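# Uncap the marker and set both parts on pads

## Task

Remove the cap from the marker. Then set the cap down on the yellow pad and the marker down on the blue pad. For each part, its centre must sit well within its pad and at least half its length must lie over that pad.

## Robot and tools

Robot: two 6-joint arms, left_arm and right_arm, each ending in a parallel two-finger gripper. They face each other across the table. Scene frame: origin roughly halfway between the bases, +z up, table surface at z = +0.020 m, left_arm on the +y side. Calibrated bases in the scene frame: left_arm at (-0.013, +0.466, +0.039) m, quat_wxyz (+0.703, 0, 0, -0.711); right_arm at (-0.005, -0.464, +0.039) m, quat_wxyz (+0.706, 0, 0, +0.709). Each base's up is its own +z. Camera images are not named after the arms.

Frames: each arm's hand position, orientation, velocities and wrist camera pose are given in that arm's own base frame. The fixed cameras and the table use the scene frame. The printed hand pose can be off by a few centimetres, more at long reach. end_effector_position is the point between the fingers, 3 to 4 cm short of the tips. The fingers point along the gripper's +x and close along its y. Only the outer 1.5 cm of each finger's inner face is flat.

Joint order per arm, used everywhere: waist (joint_0), shoulder (joint_1), elbow (joint_2), wrist pitch (joint_3), wrist yaw (joint_4), wrist roll (joint_5). Ranges in rad: waist -3.054 to 3.054, shoulder 0.000 to 3.142, elbow 0.000 to 2.356, wrist pitch and wrist yaw -1.571 to 1.571, wrist roll -3.142 to 3.142. Real ends may differ by 0.028 rad.

execute_actions(actions, cameras): actions is a list of actions. Each action is a table of up to 15 rows, one row per 1/30 s step, 0.5 s per action. If a table has fewer rows, its last row repeats. A row is one flat list of 14 numbers in [-1, 1] covering both arms: left_arm's 6 joint offsets, then its opening, then the same 7 for right_arm. Joint numbers are offsets, not poses. They count from the Joint targets as they stood when the action began, so sending the same row again moves the joint further. They are scaled: 1.0 equals 2.055 rad for waist, shoulder and elbow, and 4.263 rad for the three wrist joints. The opening is an absolute command: +1 fully open, empty fingers close at about -0.78, and values below that add nothing. Closing fully takes at least 0.6 s. If an action would push a joint more than 0.028 rad beyond its range, both arms refuse it. If the first action fails, the whole call is refused. An empty actions list just reports state. cameras lists camera names: omitted, null or ["all"] gives all; [] gives none.

move(target, speed, blend, opening_speed, blocking, cameras): target is one 14-number row, or a list of up to 15 such rows. Rows use the layout and scaling above. Every row is an offset from the same current Joint targets, not from the row before it. All joints move together, so the hand follows a curve. The move does not avoid obstacles or the other arm. speed is in rad/s for the joint with the longest travel: range 0.01 to 7, default 0.5. It can be one value or one per target. blend is in rad and rounds the corners at intermediate targets. opening_speed ramps the gripper at that many units per second, minimum 0.2. blocking=false returns after about 0.5 s while the move continues. The result adds a move: line: done, off_target (a joint at rest more than 0.03 rad from its target), moving, held, or fault. limits=held means some steps were withheld.

Other tools:
- wait(seconds, 0 to 10): runs the scene while each arm holds its last command.
- stop(): brakes a running move.
- zoom_image(camera, region=[x0,y0,x1,y1]): region in pixels, at most 504x504, on the latest image. Cameras: cam_head_left, cam_head_right, cam_high, cam_low, cam_left_wrist, cam_right_wrist, each 896x504.
- read_manual(section="licences"): licence text only.
- finished_scene(scene=1): ends the scene for good.

Result lines:
- Joint positions and Joint velocities: per arm, six joints in rad and rad/s, then the finger gap in m (0.080 when fully open).
- Joint targets: the base that your next offsets count from.
- Tool commands: the current gripper commands.
- grip_measured: the measured opening on the command scale.
- Joint torques and External joint torques: the external estimate falls when something pushes toward larger joint angles.
- Step readings: per-step joint angles after actions.
- Warning lines: "joint sent to its limit"; "joint command not followed" (the clearance check altered targets); blocked (an object stopped the arm); TORQUE FAULT (the arm stops for 10 s); MOTOR HOT, then OVER-TEMPERATURE FAULT.

Each step, a joint's target may lead its measured angle by at most 0.368 rad (waist, shoulder, elbow) or 0.763 rad (wrists). Targets that would put the hand more than 70 mm from where it is are scaled back, so large moves need several actions.

Gripping: after the fingers touch the part, command about 0.08 below grip_measured for a firm hold. Each pad squeezes with about 34 to 49 N at most. Readings can be off by about 1 mm. To leave a gripper as it is, resend its current opening; sending 0 means half open.

Things to avoid:
- Dropping parts or releasing them while they move.
- Knocking anything off the table.
- Slamming, fast contact, or targets set deep past a contact.
- Any contact between the two arms, including one gripper closing on the other's fingers.
- Contact torques at the load limits (N m): waist 18, shoulder 22.3, elbow 22.2, wrist pitch 5.86, wrist yaw 5.84, wrist roll 5.48. A held part's weight counts toward these.
- Long holds at full stretch, which heat the motors.

If an arm is pressing on something, command its targets back past its measured positions. Loose objects may sometimes be nudged by outside pushes.

Each tool is called after "Emit:" in YAML: its name, and indented under it one key for each argument.

## Session

Emit:
execute_actions:
  actions: []

Scene clock: 0.00 s.
left_arm: end_effector_position=(+0.2368, -0.1181, +0.2576) grip_measured=+1.000 end_effector_quat_wxyz=(+0.996, +0.073, -0.056, +0.013) | right_arm: end_effector_position=(+0.2842, -0.0387, +0.3395) grip_measured=+0.983 end_effector_quat_wxyz=(+0.822, +0.224, +0.436, -0.289)
Joint positions: left_arm=[-0.945 0.821 0.303 0.714 -0.954 0.306 0.08] | right_arm=[0.017 1.457 1.909 -1.535 0.293 0.718 0.079]
Joint velocities: within noise
Joint torques (N m): no reading
External joint torques (N m): no reading
Heat: left arm: hottest wrist roll 35 °C (+0.0 °C/min); right arm: hottest waist 34 °C (+0.0 °C/min).
Joint targets: left_arm=[-0.945 0.819 0.305 0.715 -0.954 0.306] | right_arm=[0.017 1.455 1.913 -1.534 0.293 0.718]
Tool commands: left_gripper/opening=+1.0 right_gripper/opening=+0.983043

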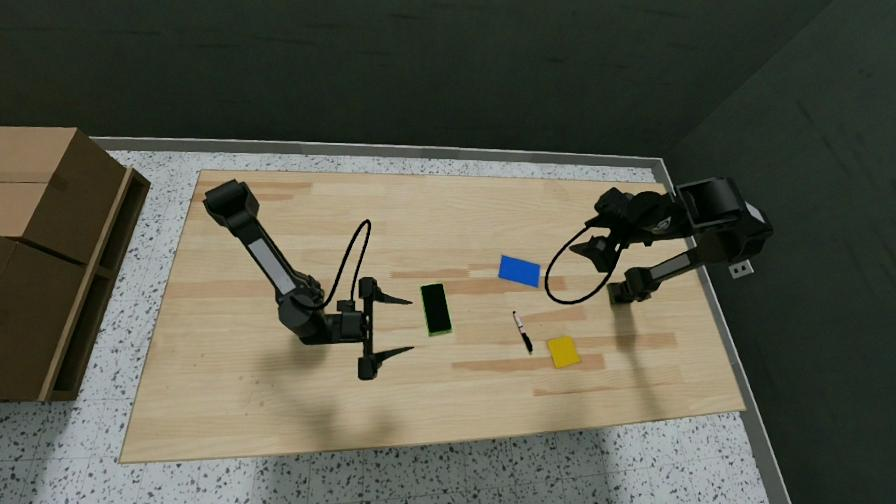

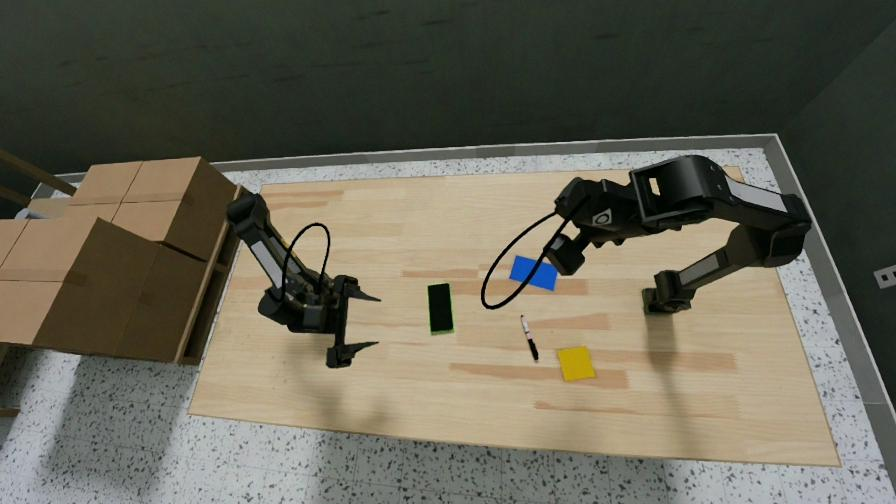

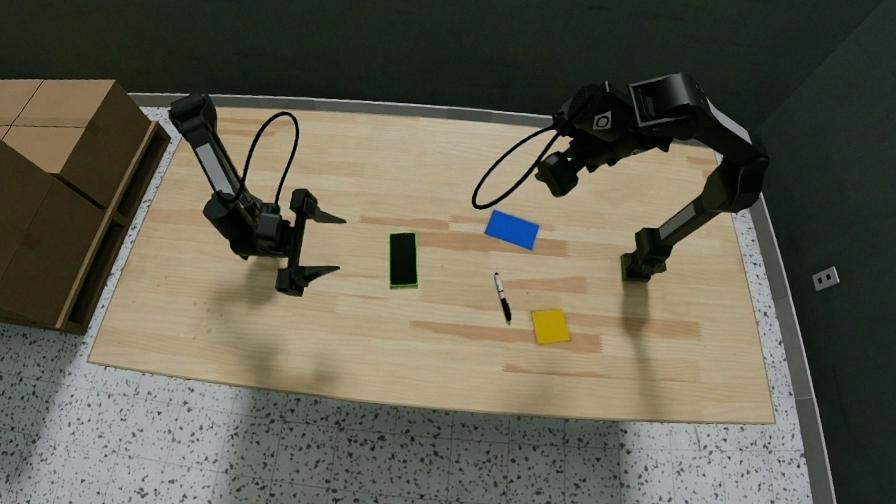

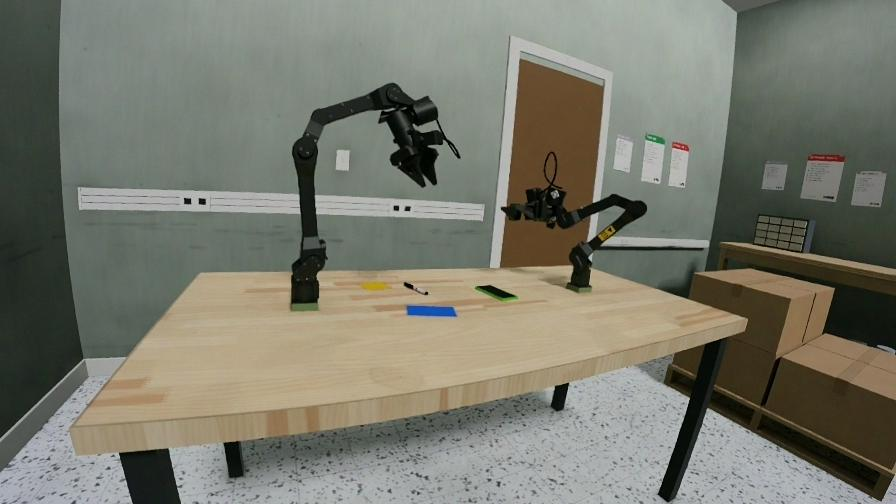

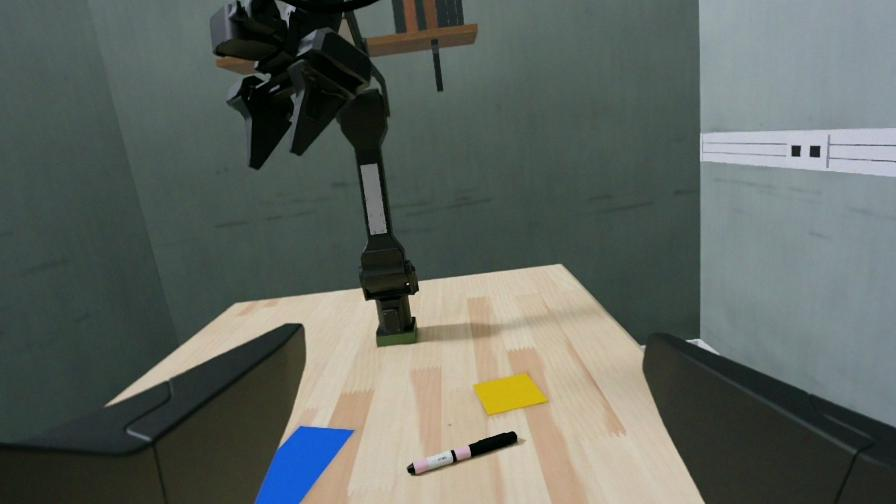

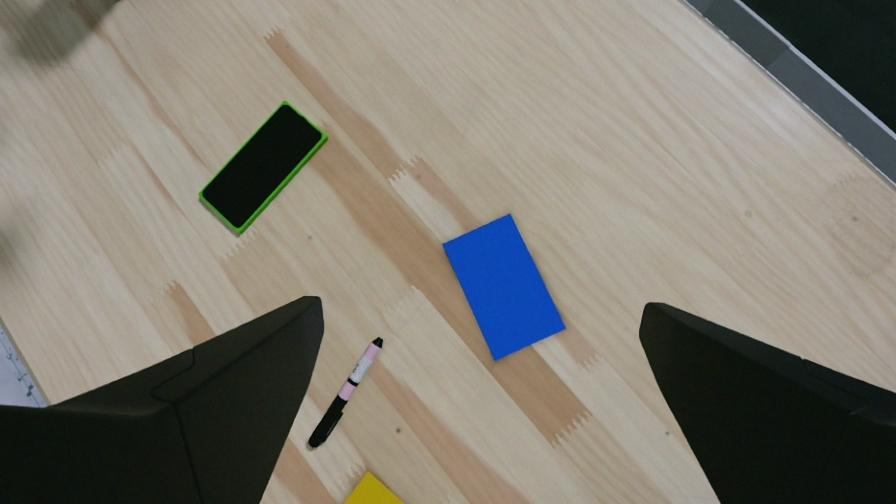

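Emit:
move:
  target: [0.15,0.37,0.46,-0.2,0.09,-0.52,1,0.182,0.150,-0.175,0.101,-0.061,-0.508,0.983]
  speed: 1.2

Emit:
zoom_image:
  camera: "cam_head_left"
  region: [440, 230, 640, 400]

Scene clock: 33.93 s.
left_arm: end_effector_position=(+0.4047, -0.1994, +0.2563) grip_measured=+1.000 end_effector_quat_wxyz=(+0.670, -0.716, +0.137, +0.137) | right_arm: end_effector_position=(+0.3531, +0.1384, +0.1649) grip_measured=+0.983 end_effector_quat_wxyz=(-0.504, +0.615, -0.352, -0.494)
Joint positions: left_arm=[-0.639 1.568 1.235 -0.136 -0.571 -1.908 0.08] | right_arm=[0.389 1.756 1.563 -1.105 0.04 -1.444 0.079]
Joint velocities: within noise
Joint torques (N m): left_arm=[0.11 -4.88 8.04 1.45 -0.16 -0.06] | right_arm=[0.22 -5.27 4.93 0.77 -0.27 -0.1]
External joint torques (N m): left_arm=[0.12 2 1.18 -0.06 0.01 -0.1] | right_arm=[0.23 1.93 -0.91 0.07 -0.24 -0.12]
Heat: left arm: hottest elbow 35 °C (+8.8 °C/min); right arm: hottest waist 34 °C (+0.0 °C/min).
Joint targets: left_arm=[-0.637 1.580 1.250 -0.137 -0.570 -1.910] | right_arm=[0.391 1.763 1.553 -1.103 0.033 -1.448]
move: done

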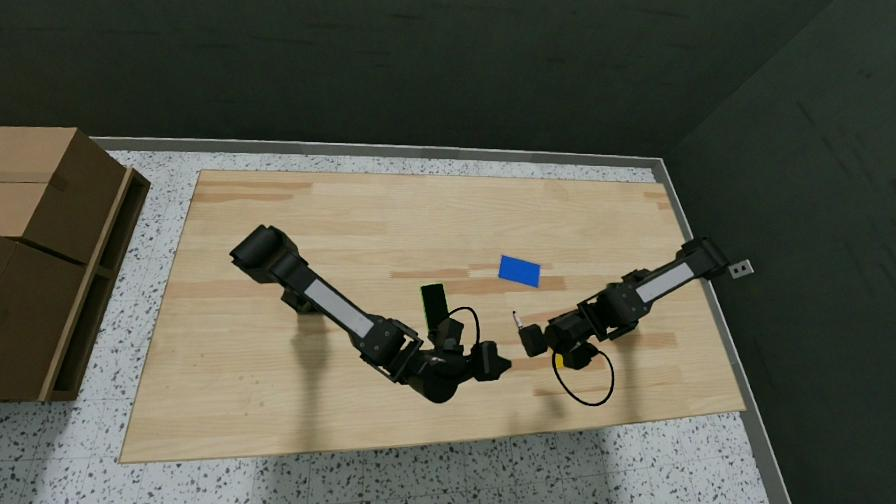

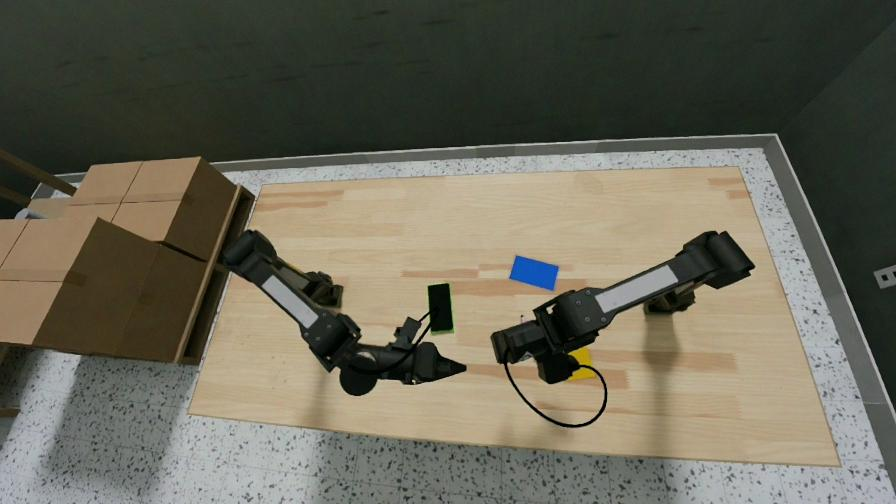

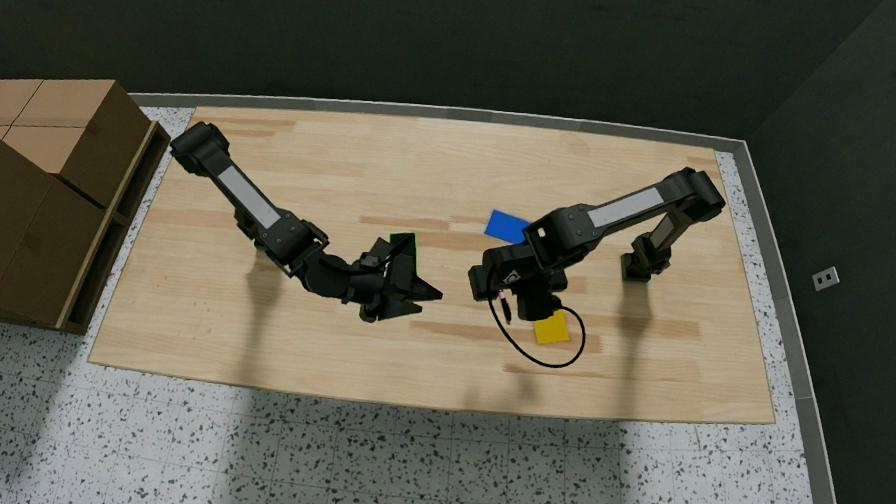

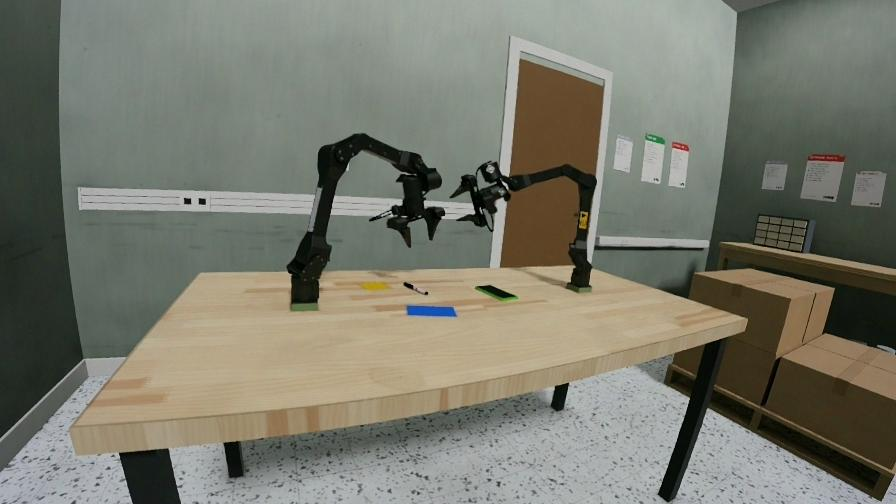

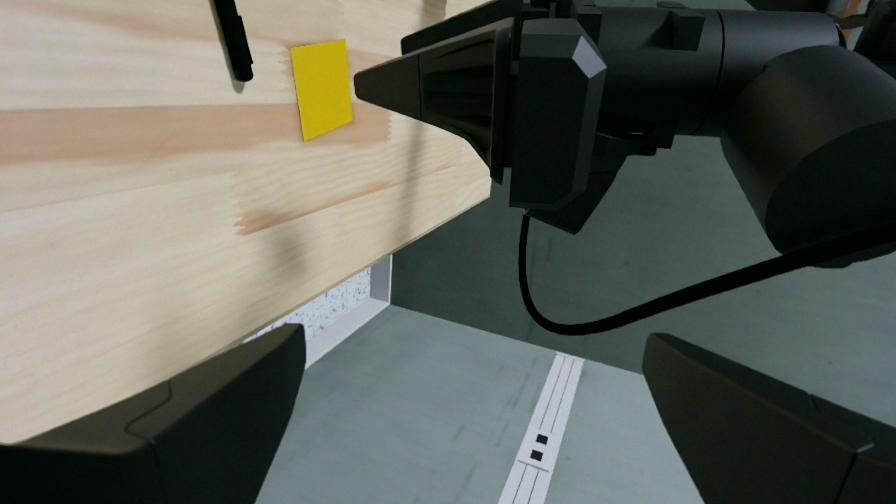

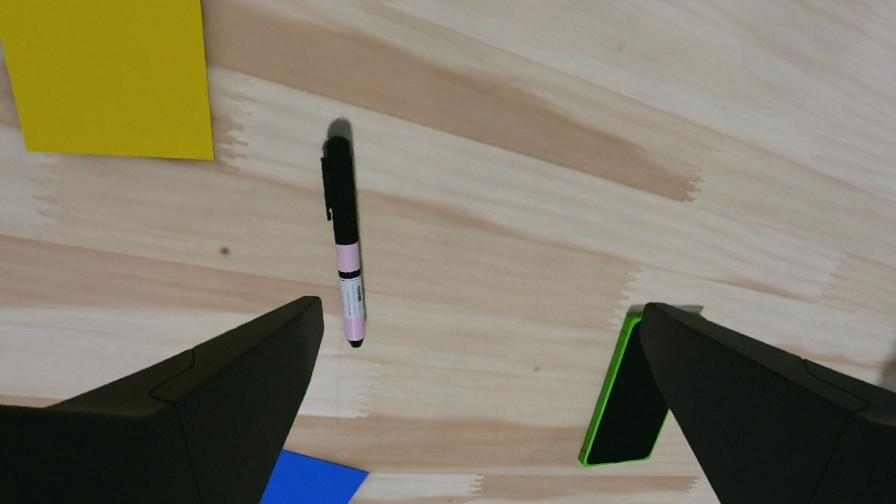

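Scaled by 2.520.

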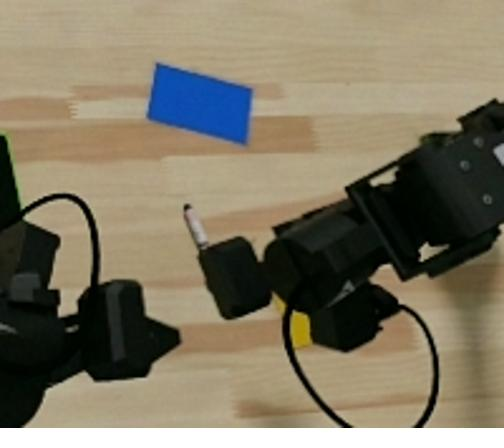

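Emit:
move:
  target: [0,0,0,0,0,0,0.3,0.0243,-0.0185,-0.1976,0.0863,0.0033,0.0122,0.4]
  speed: 0.6

Scene clock: 44.77 s.
left_arm: end_effector_position=(+0.4047, -0.1994, +0.2564) grip_measured=+0.303 end_effector_quat_wxyz=(+0.670, -0.717, +0.137, +0.137) | right_arm: end_effector_position=(+0.3251, +0.1453, +0.0677) grip_measured=+0.404 end_effector_quat_wxyz=(-0.499, +0.610, -0.356, -0.502)
Joint positions: left_arm=[-0.639 1.568 1.235 -0.136 -0.571 -1.908 0.049] | right_arm=[0.438 1.74 1.157 -0.738 0.042 -1.397 0.053]
Joint velocities: within noise
Joint torques (N m): left_arm=[0.23 -4.87 8.03 1.5 -0.17 -0.07] | right_arm=[0.27 -7.16 4.58 0.76 0.17 0.05]
External joint torques (N m): left_arm=[0.22 1.92 1.26 0.02 0.01 -0.12] | right_arm=[0.35 -0.45 -0.9 0.09 0.18 0.04]
Heat: left arm: hottest elbow 36 °C (+8.0 °C/min); right arm: hottest waist 34 °C (+0.0 °C/min).
Joint targets: left_arm=[-0.637 1.580 1.250 -0.137 -0.570 -1.910] | right_arm=[0.441 1.725 1.147 -0.735 0.047 -1.395]
move: done

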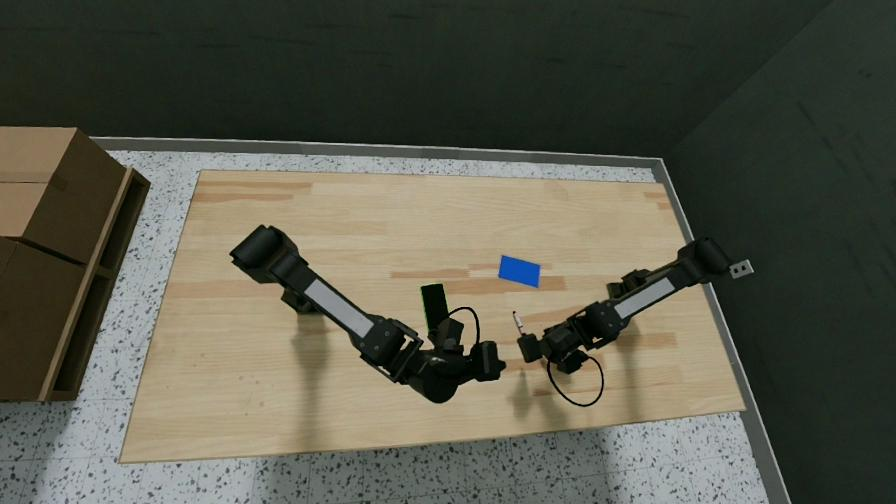

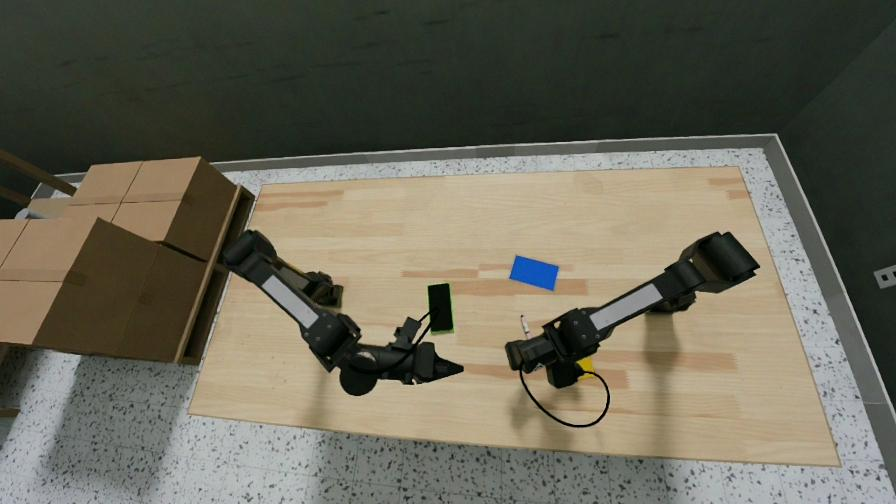

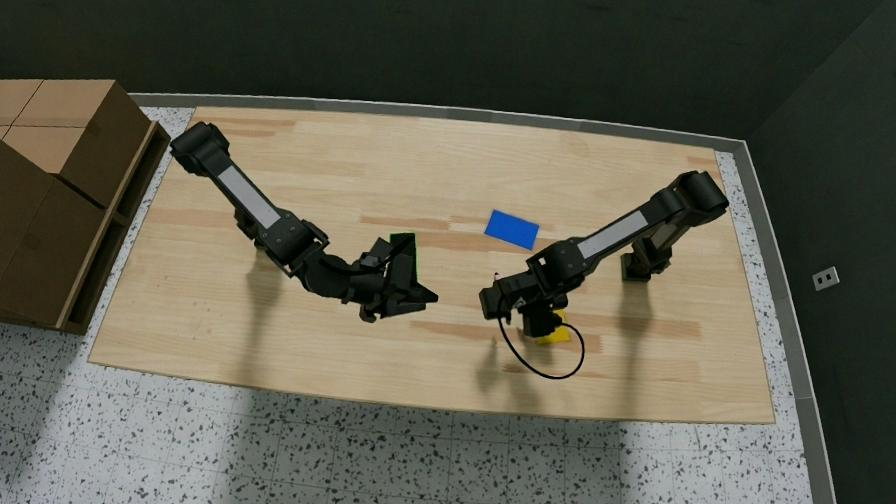

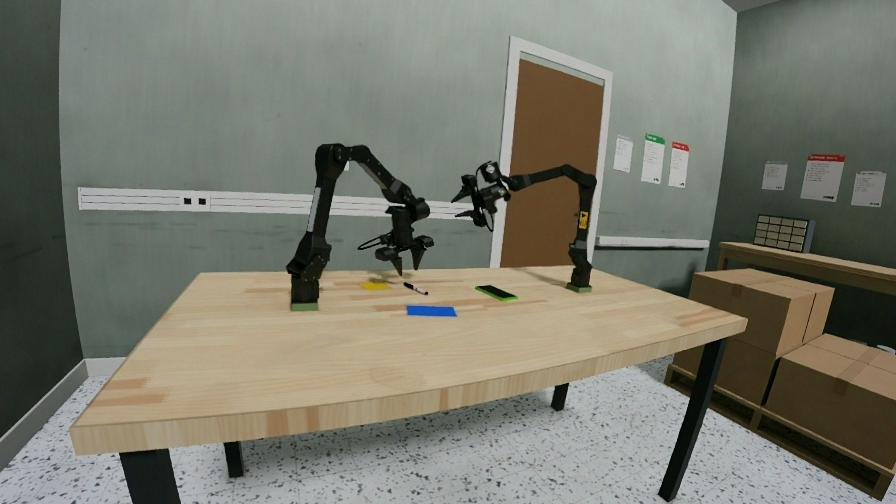

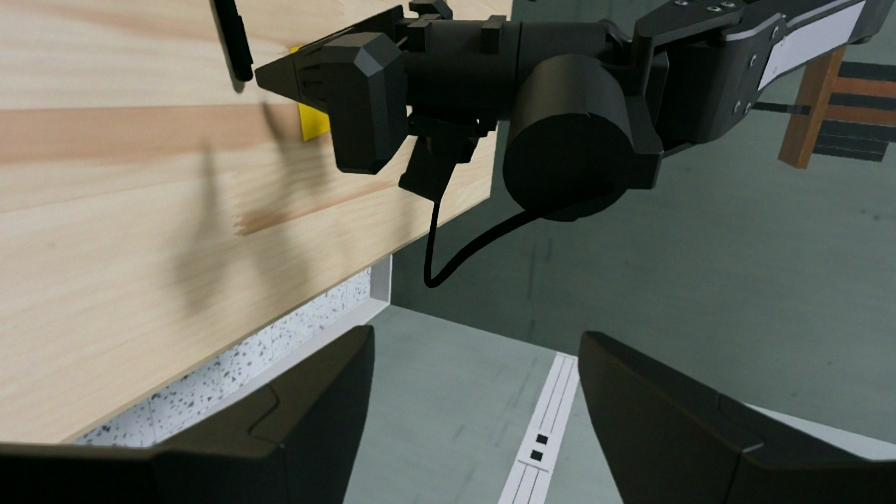

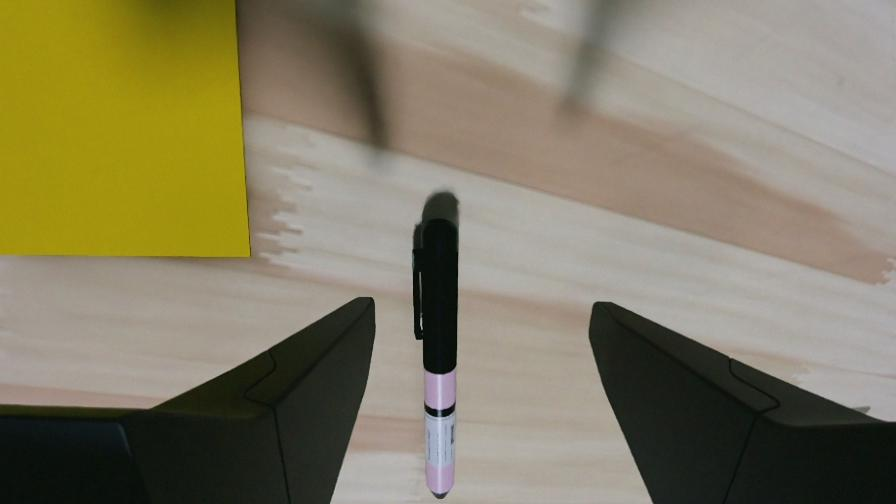

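Emit:
move:
  target: [0,0,0,0,0,0,0.3,-0.0073,0.0433,-0.0521,0.0483,-0.0007,-0.0019,0.2]
  speed: 0.2
  cameras: ["cam_right_wrist","cam_low","cam_left_wrist"]

Scene clock: 51.33 s.
left_arm: end_effector_position=(+0.4047, -0.1994, +0.2564) grip_measured=+0.303 end_effector_quat_wxyz=(+0.670, -0.717, +0.137, +0.137) | right_arm: end_effector_position=(+0.3329, +0.1458, +0.0301) grip_measured=+0.204 end_effector_quat_wxyz=(-0.512, +0.614, -0.344, -0.492)
Joint positions: left_arm=[-0.639 1.568 1.235 -0.136 -0.571 -1.908 0.049] | right_arm=[0.43 1.799 1.055 -0.535 0.042 -1.4 0.044]
Joint velocities: within noise
Joint torques (N m): left_arm=[0.22 -4.86 8.01 1.5 -0.16 -0.06] | right_arm=[-0.35 -4.27 3.89 0.97 0.05 -0.09]
External joint torques (N m): left_arm=[0.2 1.87 1.3 0.04 0.01 -0.11] | right_arm=[-0.36 2.62 -1.39 0.22 0.08 -0.11]
Heat: left arm: hottest elbow 36 °C (+7.0 °C/min); right arm: hottest waist 34 °C (+0.0 °C/min).
Joint targets: left_arm=[-0.637 1.580 1.250 -0.137 -0.570 -1.910] | right_arm=[0.426 1.814 1.040 -0.529 0.044 -1.403]
move: done
Images, in order (width x height): cam_low 896x504, cam_left_wrist 896x504, cam_right_wrist 896x504.

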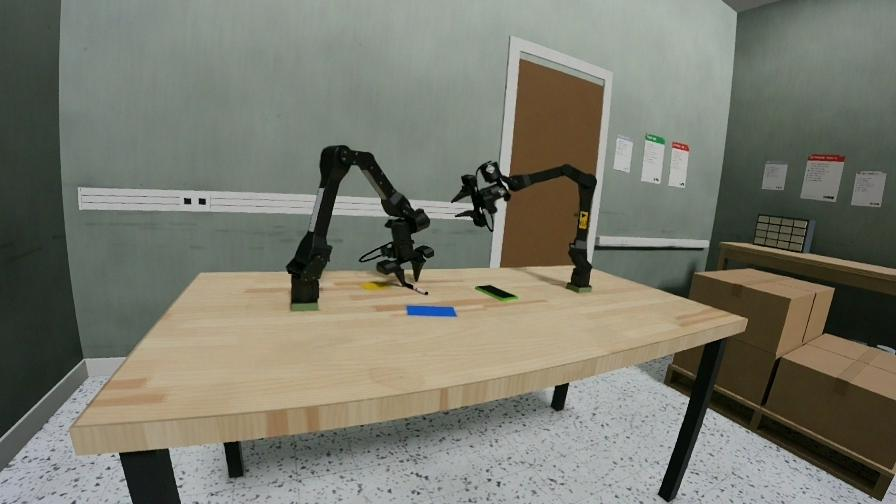

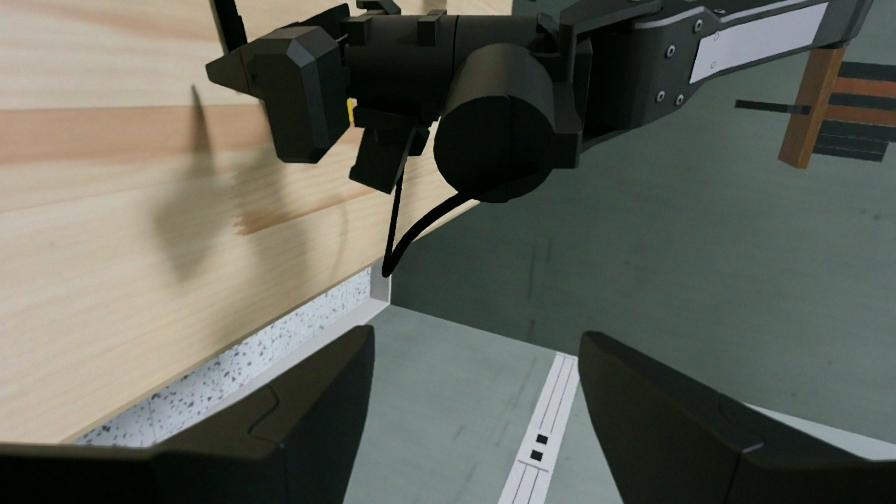

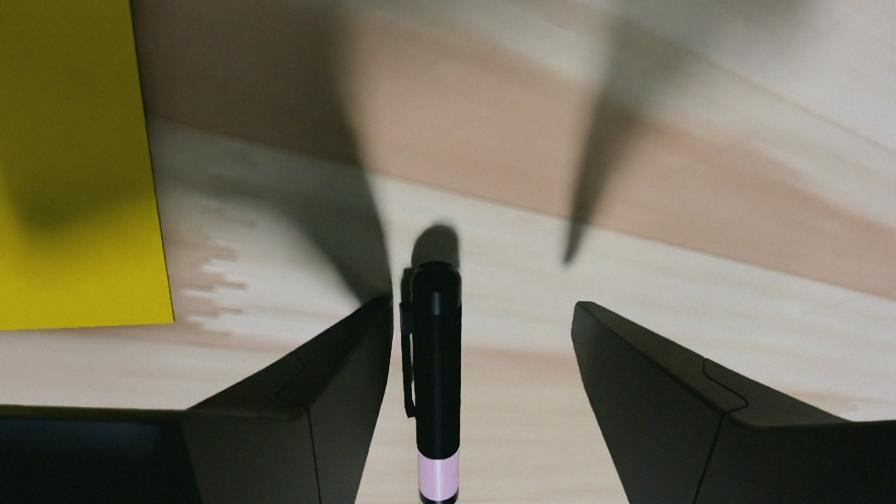

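Emit:
move:
  target: [0,0,0,0,0,0,0.3,0,0,-0.0296,0.0143,0,0,0.2]
  speed: 0.15
  cameras: ["cam_right_wrist"]

Scene clock: 55.77 s.
left_arm: end_effector_position=(+0.4047, -0.1994, +0.2564) grip_measured=+0.303 end_effector_quat_wxyz=(+0.670, -0.717, +0.137, +0.137) | right_arm: end_effector_position=(+0.3307, +0.1447, +0.0272) grip_measured=+0.204 end_effector_quat_wxyz=(-0.520, +0.618, -0.334, -0.486)
Joint positions: left_arm=[-0.639 1.568 1.235 -0.136 -0.571 -1.908 0.049] | right_arm=[0.43 1.779 1.009 -0.481 0.042 -1.401 0.044]
Joint velocities: within noise
Joint torques (N m): left_arm=[0.22 -4.86 8.01 1.51 -0.17 -0.07] | right_arm=[-0.36 -2.03 2.44 1.45 0.06 -0.07]
External joint torques (N m): left_arm=[0.22 2.03 1.15 0 0 -0.11] | right_arm=[-0.4 4.76 -2.83 0.67 0.08 -0.09]
Heat: left arm: hottest elbow 36 °C (+6.5 °C/min); right arm: hottest waist 34 °C (+0.0 °C/min).
Joint targets: left_arm=[-0.637 1.580 1.250 -0.137 -0.570 -1.910] | right_arm=[0.426 1.814 0.979 -0.468 0.044 -1.404]
move: off_target (right_arm); right_arm: the shoulder is farthest, 0.035 rad from its target
Images, in order (width x height): cam_right_wrist 896x504.

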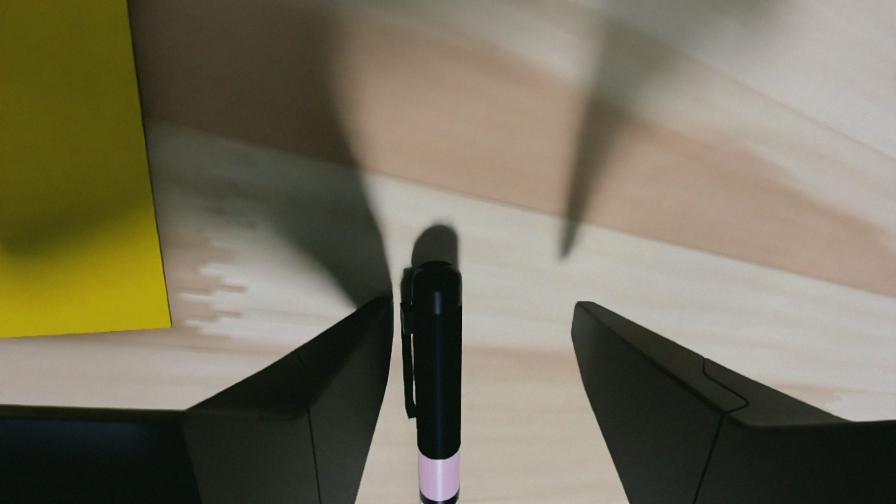

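Emit:
move:
  target: [0,0,0,0,0,0,0.3,0.0024,-0.0229,0.0068,-0.0143,0,0,0.2]
  speed: 0.15
  cameras: ["cam_right_wrist","cam_left_wrist"]

Scene clock: 60.73 s.
left_arm: end_effector_position=(+0.4047, -0.1994, +0.2564) grip_measured=+0.303 end_effector_quat_wxyz=(+0.670, -0.717, +0.137, +0.137) | right_arm: end_effector_position=(+0.3247, +0.1420, +0.0291) grip_measured=+0.203 end_effector_quat_wxyz=(-0.513, +0.615, -0.342, -0.491)
Joint positions: left_arm=[-0.639 1.568 1.235 -0.136 -0.571 -1.908 0.049] | right_arm=[0.43 1.766 1.009 -0.516 0.042 -1.401 0.044]
Joint velocities: within noise
Joint torques (N m): left_arm=[0.2 -4.84 8.02 1.51 -0.17 -0.06] | right_arm=[0.13 -5.47 3.77 -0.1 0.05 -0.07]
External joint torques (N m): left_arm=[0.2 1.87 1.26 0.02 0 -0.11] | right_arm=[0.13 1.13 -1.38 -0.82 0.08 -0.08]
Heat: left arm: hottest elbow 36 °C (+5.0 °C/min); right arm: hottest waist 34 °C (+0.0 °C/min).
Joint targets: left_arm=[-0.637 1.580 1.250 -0.137 -0.570 -1.910] | right_arm=[0.431 1.767 0.993 -0.529 0.044 -1.404]
move: done
Images, in order (width x height): cam_left_wrist 896x504, cam_right_wrist 896x504.

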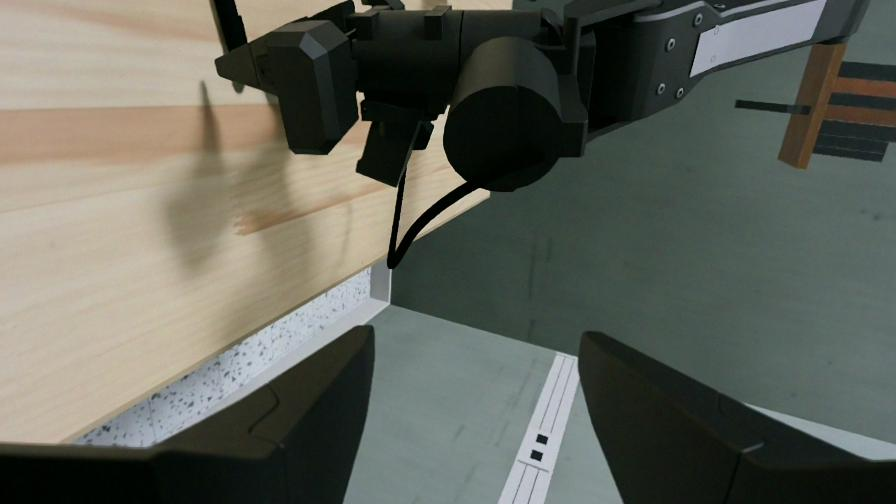

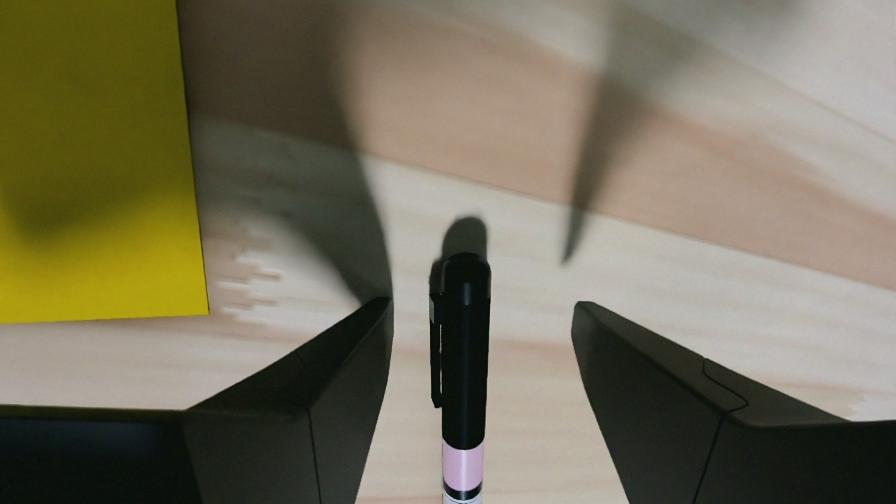

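Emit:
move:
  target: [0,0,0,0,0,0,0.3,0,0,0,0,0,0,-0.7]
  opening_speed: 1
  cameras: ["cam_right_wrist","cam_low"]

Scene clock: 63.10 s.
left_arm: end_effector_position=(+0.4047, -0.1994, +0.2564) grip_measured=+0.303 end_effector_quat_wxyz=(+0.670, -0.717, +0.137, +0.137) | right_arm: end_effector_position=(+0.3200, +0.1403, +0.0268) grip_measured=-0.536 end_effector_quat_wxyz=(-0.507, +0.613, -0.349, -0.496)
Joint positions: left_arm=[-0.639 1.568 1.235 -0.136 -0.571 -1.908 0.049] | right_arm=[0.431 1.766 1.003 -0.531 0.042 -1.401 0.011]
Joint velocities: within noise
Joint torques (N m): left_arm=[0.23 -4.85 8 1.51 -0.16 -0.05] | right_arm=[-0.01 -5.38 4.26 0.74 0.05 -0.07]
External joint torques (N m): left_arm=[0.23 1.88 1.24 0.02 0.01 -0.1] | right_arm=[0.02 1.16 -0.89 0.03 0.07 -0.09]
Heat: left arm: hottest elbow 36 °C (+5.1 °C/min); right arm: hottest waist 34 °C (+0.0 °C/min).
Joint targets: left_arm=[-0.637 1.580 1.250 -0.137 -0.570 -1.910] | right_arm=[0.431 1.767 0.993 -0.529 0.044 -1.404]
move: done
Images, in order (width x height): cam_low 896x504, cam_right_wrist 896x504.

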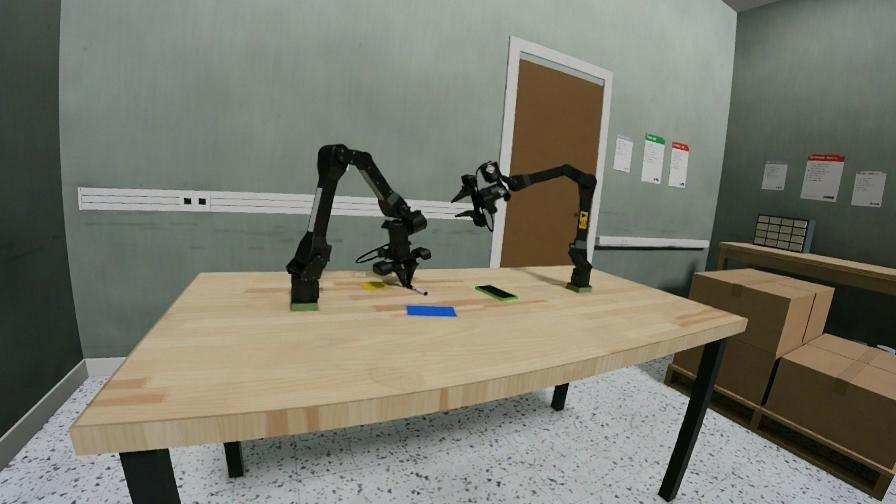

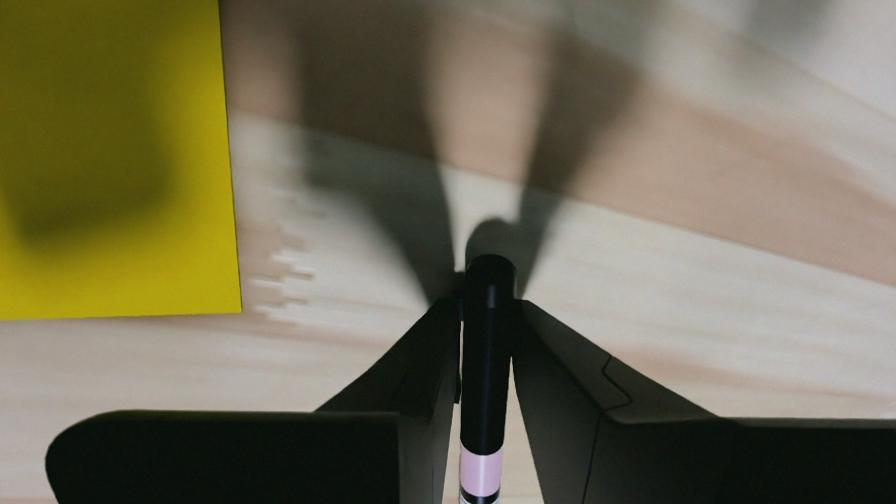

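Emit:
move:
  target: [0,0,0,0,0,0,0.3,-0,-0.0331,0.0467,-0.0385,0,0,-0.7]
  speed: 0.2
  cameras: ["cam_right_wrist"]

Emit:
move:
  target: [0.2282,0.3173,0.3465,-0.16,0.0837,-0.0106,0.5,0,0,0,0,0,0,-0.7]
  speed: 0.6

Scene clock: 70.47 s.
left_arm: end_effector_position=(+0.4047, -0.1994, +0.2564) grip_measured=+0.303 end_effector_quat_wxyz=(+0.670, -0.717, +0.137, +0.137) | right_arm: end_effector_position=(+0.3125, +0.1368, +0.0546) grip_measured=-0.536 end_effector_quat_wxyz=(-0.496, +0.608, -0.361, -0.504)
Joint positions: left_arm=[-0.639 1.568 1.235 -0.136 -0.571 -1.908 0.049] | right_arm=[0.431 1.713 1.072 -0.692 0.042 -1.401 0.011]
Joint velocities: within noise
Joint torques (N m): left_arm=[0.24 -4.84 8.02 1.51 -0.17 -0.06] | right_arm=[-0.02 -6.78 7.04 0.54 0.05 -0.07]
External joint torques (N m): left_arm=[0.22 1.93 1.26 0.03 0 -0.11] | right_arm=[0.02 -0.42 1.69 -0.11 0.07 -0.08]
Heat: left arm: hottest elbow 37 °C (+4.0 °C/min); right arm: hottest elbow 35 °C (+3.0 °C/min).
Joint targets: left_arm=[-0.637 1.580 1.250 -0.137 -0.570 -1.910] | right_arm=[0.431 1.699 1.089 -0.693 0.044 -1.404]
move: done
Images, in order (width x height): cam_right_wrist 896x504.

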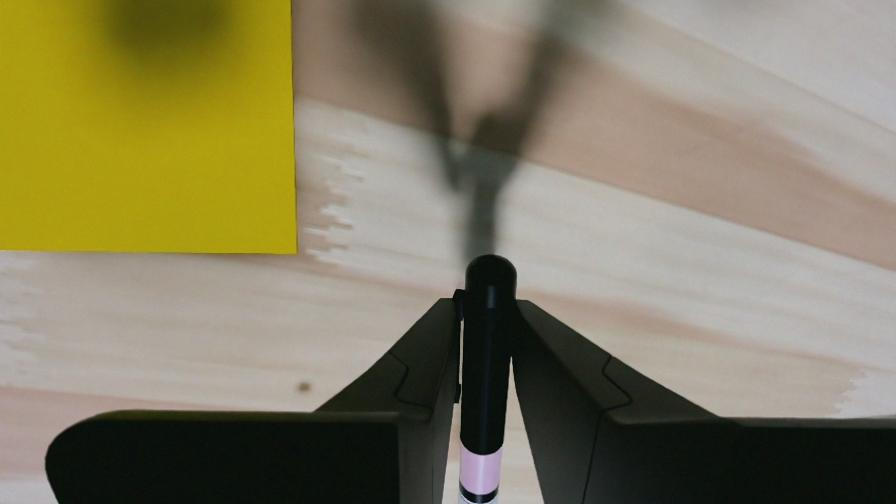

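Scene clock: 72.00 s.
left_arm: end_effector_position=(+0.4980, -0.1309, +0.1777) grip_measured=+0.497 end_effector_quat_wxyz=(+0.635, -0.671, +0.219, +0.314) | right_arm: end_effector_position=(+0.3125, +0.1368, +0.0546) grip_measured=-0.536 end_effector_quat_wxyz=(-0.496, +0.608, -0.362, -0.504)
Joint positions: left_arm=[-0.359 1.965 1.67 -0.547 -0.355 -1.935 0.057] | right_arm=[0.431 1.713 1.072 -0.693 0.042 -1.401 0.011]
Joint velocities: within noise
Joint torques (N m): left_arm=[0.12 -9.35 5.66 1.41 -0.26 0] | right_arm=[-0.01 -6.78 7.04 0.53 0.05 -0.08]
External joint torques (N m): left_arm=[0.12 0 -0.83 0.16 -0.06 -0.03] | right_arm=[-0.07 -0.33 1.62 -0.13 0.08 -0.09]
Heat: left arm: hottest elbow 37 °C (+4.0 °C/min); right arm: hottest elbow 35 °C (+3.0 °C/min).
Joint targets: left_arm=[-0.358 1.958 1.666 -0.546 -0.356 -1.935] | right_arm=[0.431 1.699 1.089 -0.694 0.044 -1.404]
move: held (left_arm; a check stopped the path); limits=held; left_arm: the elbow is farthest, 0.292 rad from its target
joint command not followed: on one or more control steps a check withheld the commanded joint targets of the left arm, and it was not sent them on those steps.
cause: the commanded joint targets, or the way to them, would bring a part of the robot too close to another arm (a part of this arm just beyond the wrist roll and a part of the right arm just beyond the wrist pitch, at the place that arm is still heading or pushing toward).

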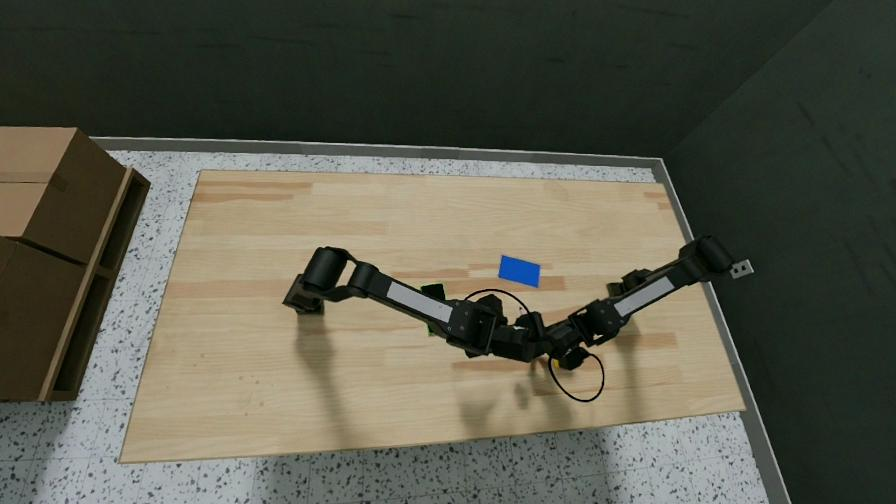

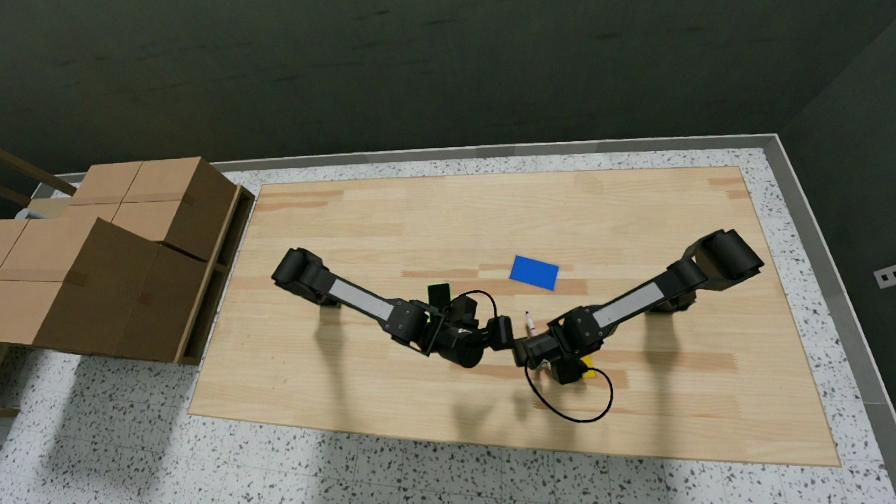

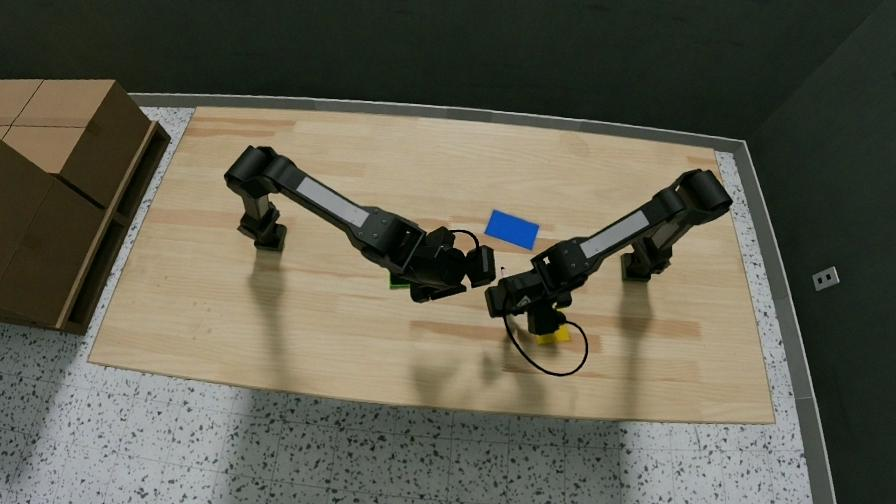

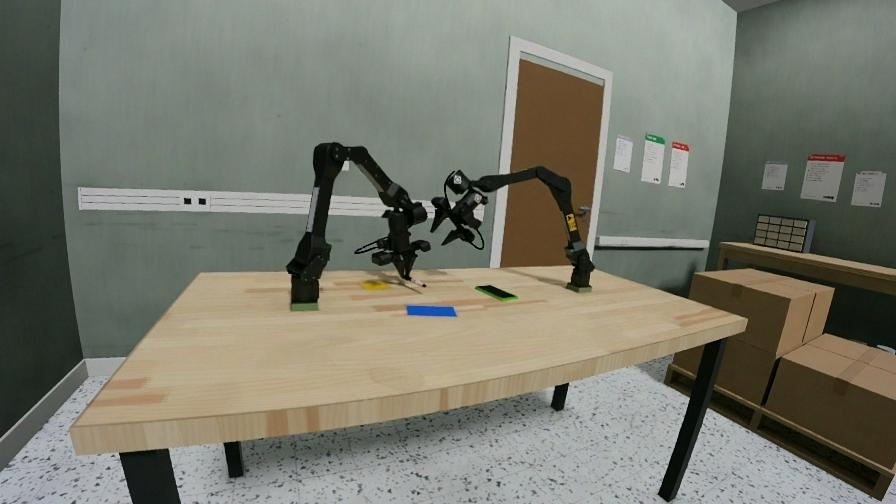

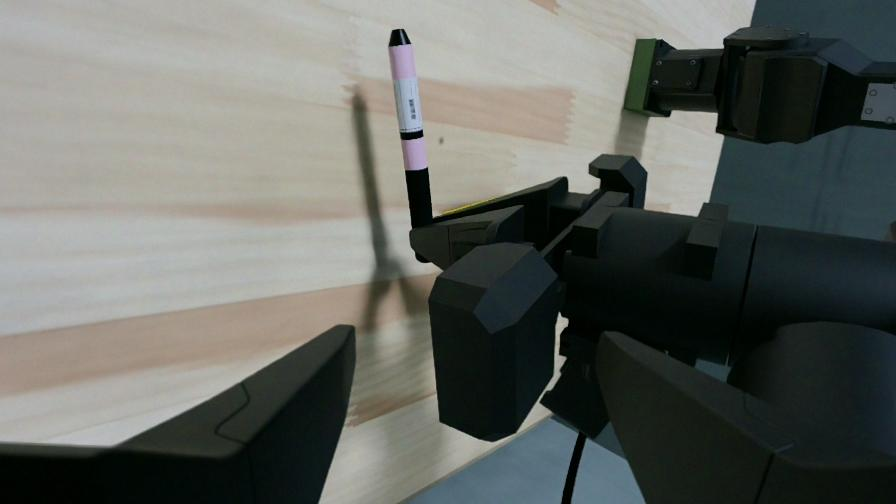

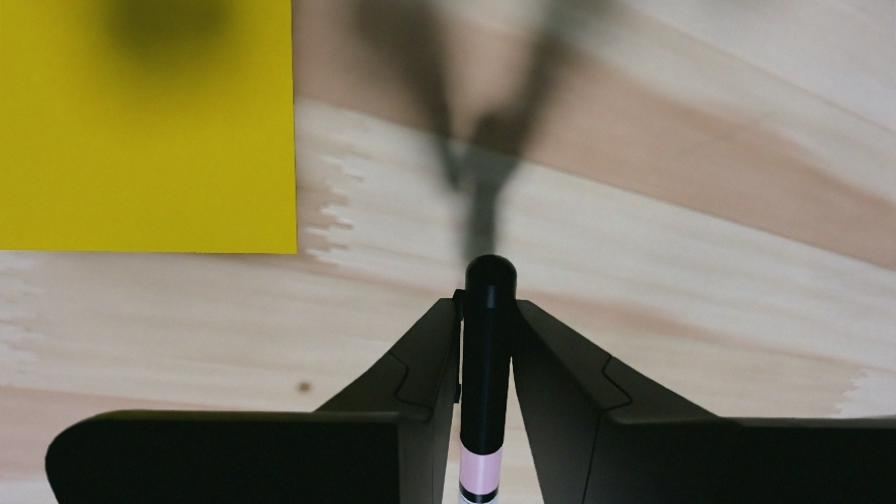

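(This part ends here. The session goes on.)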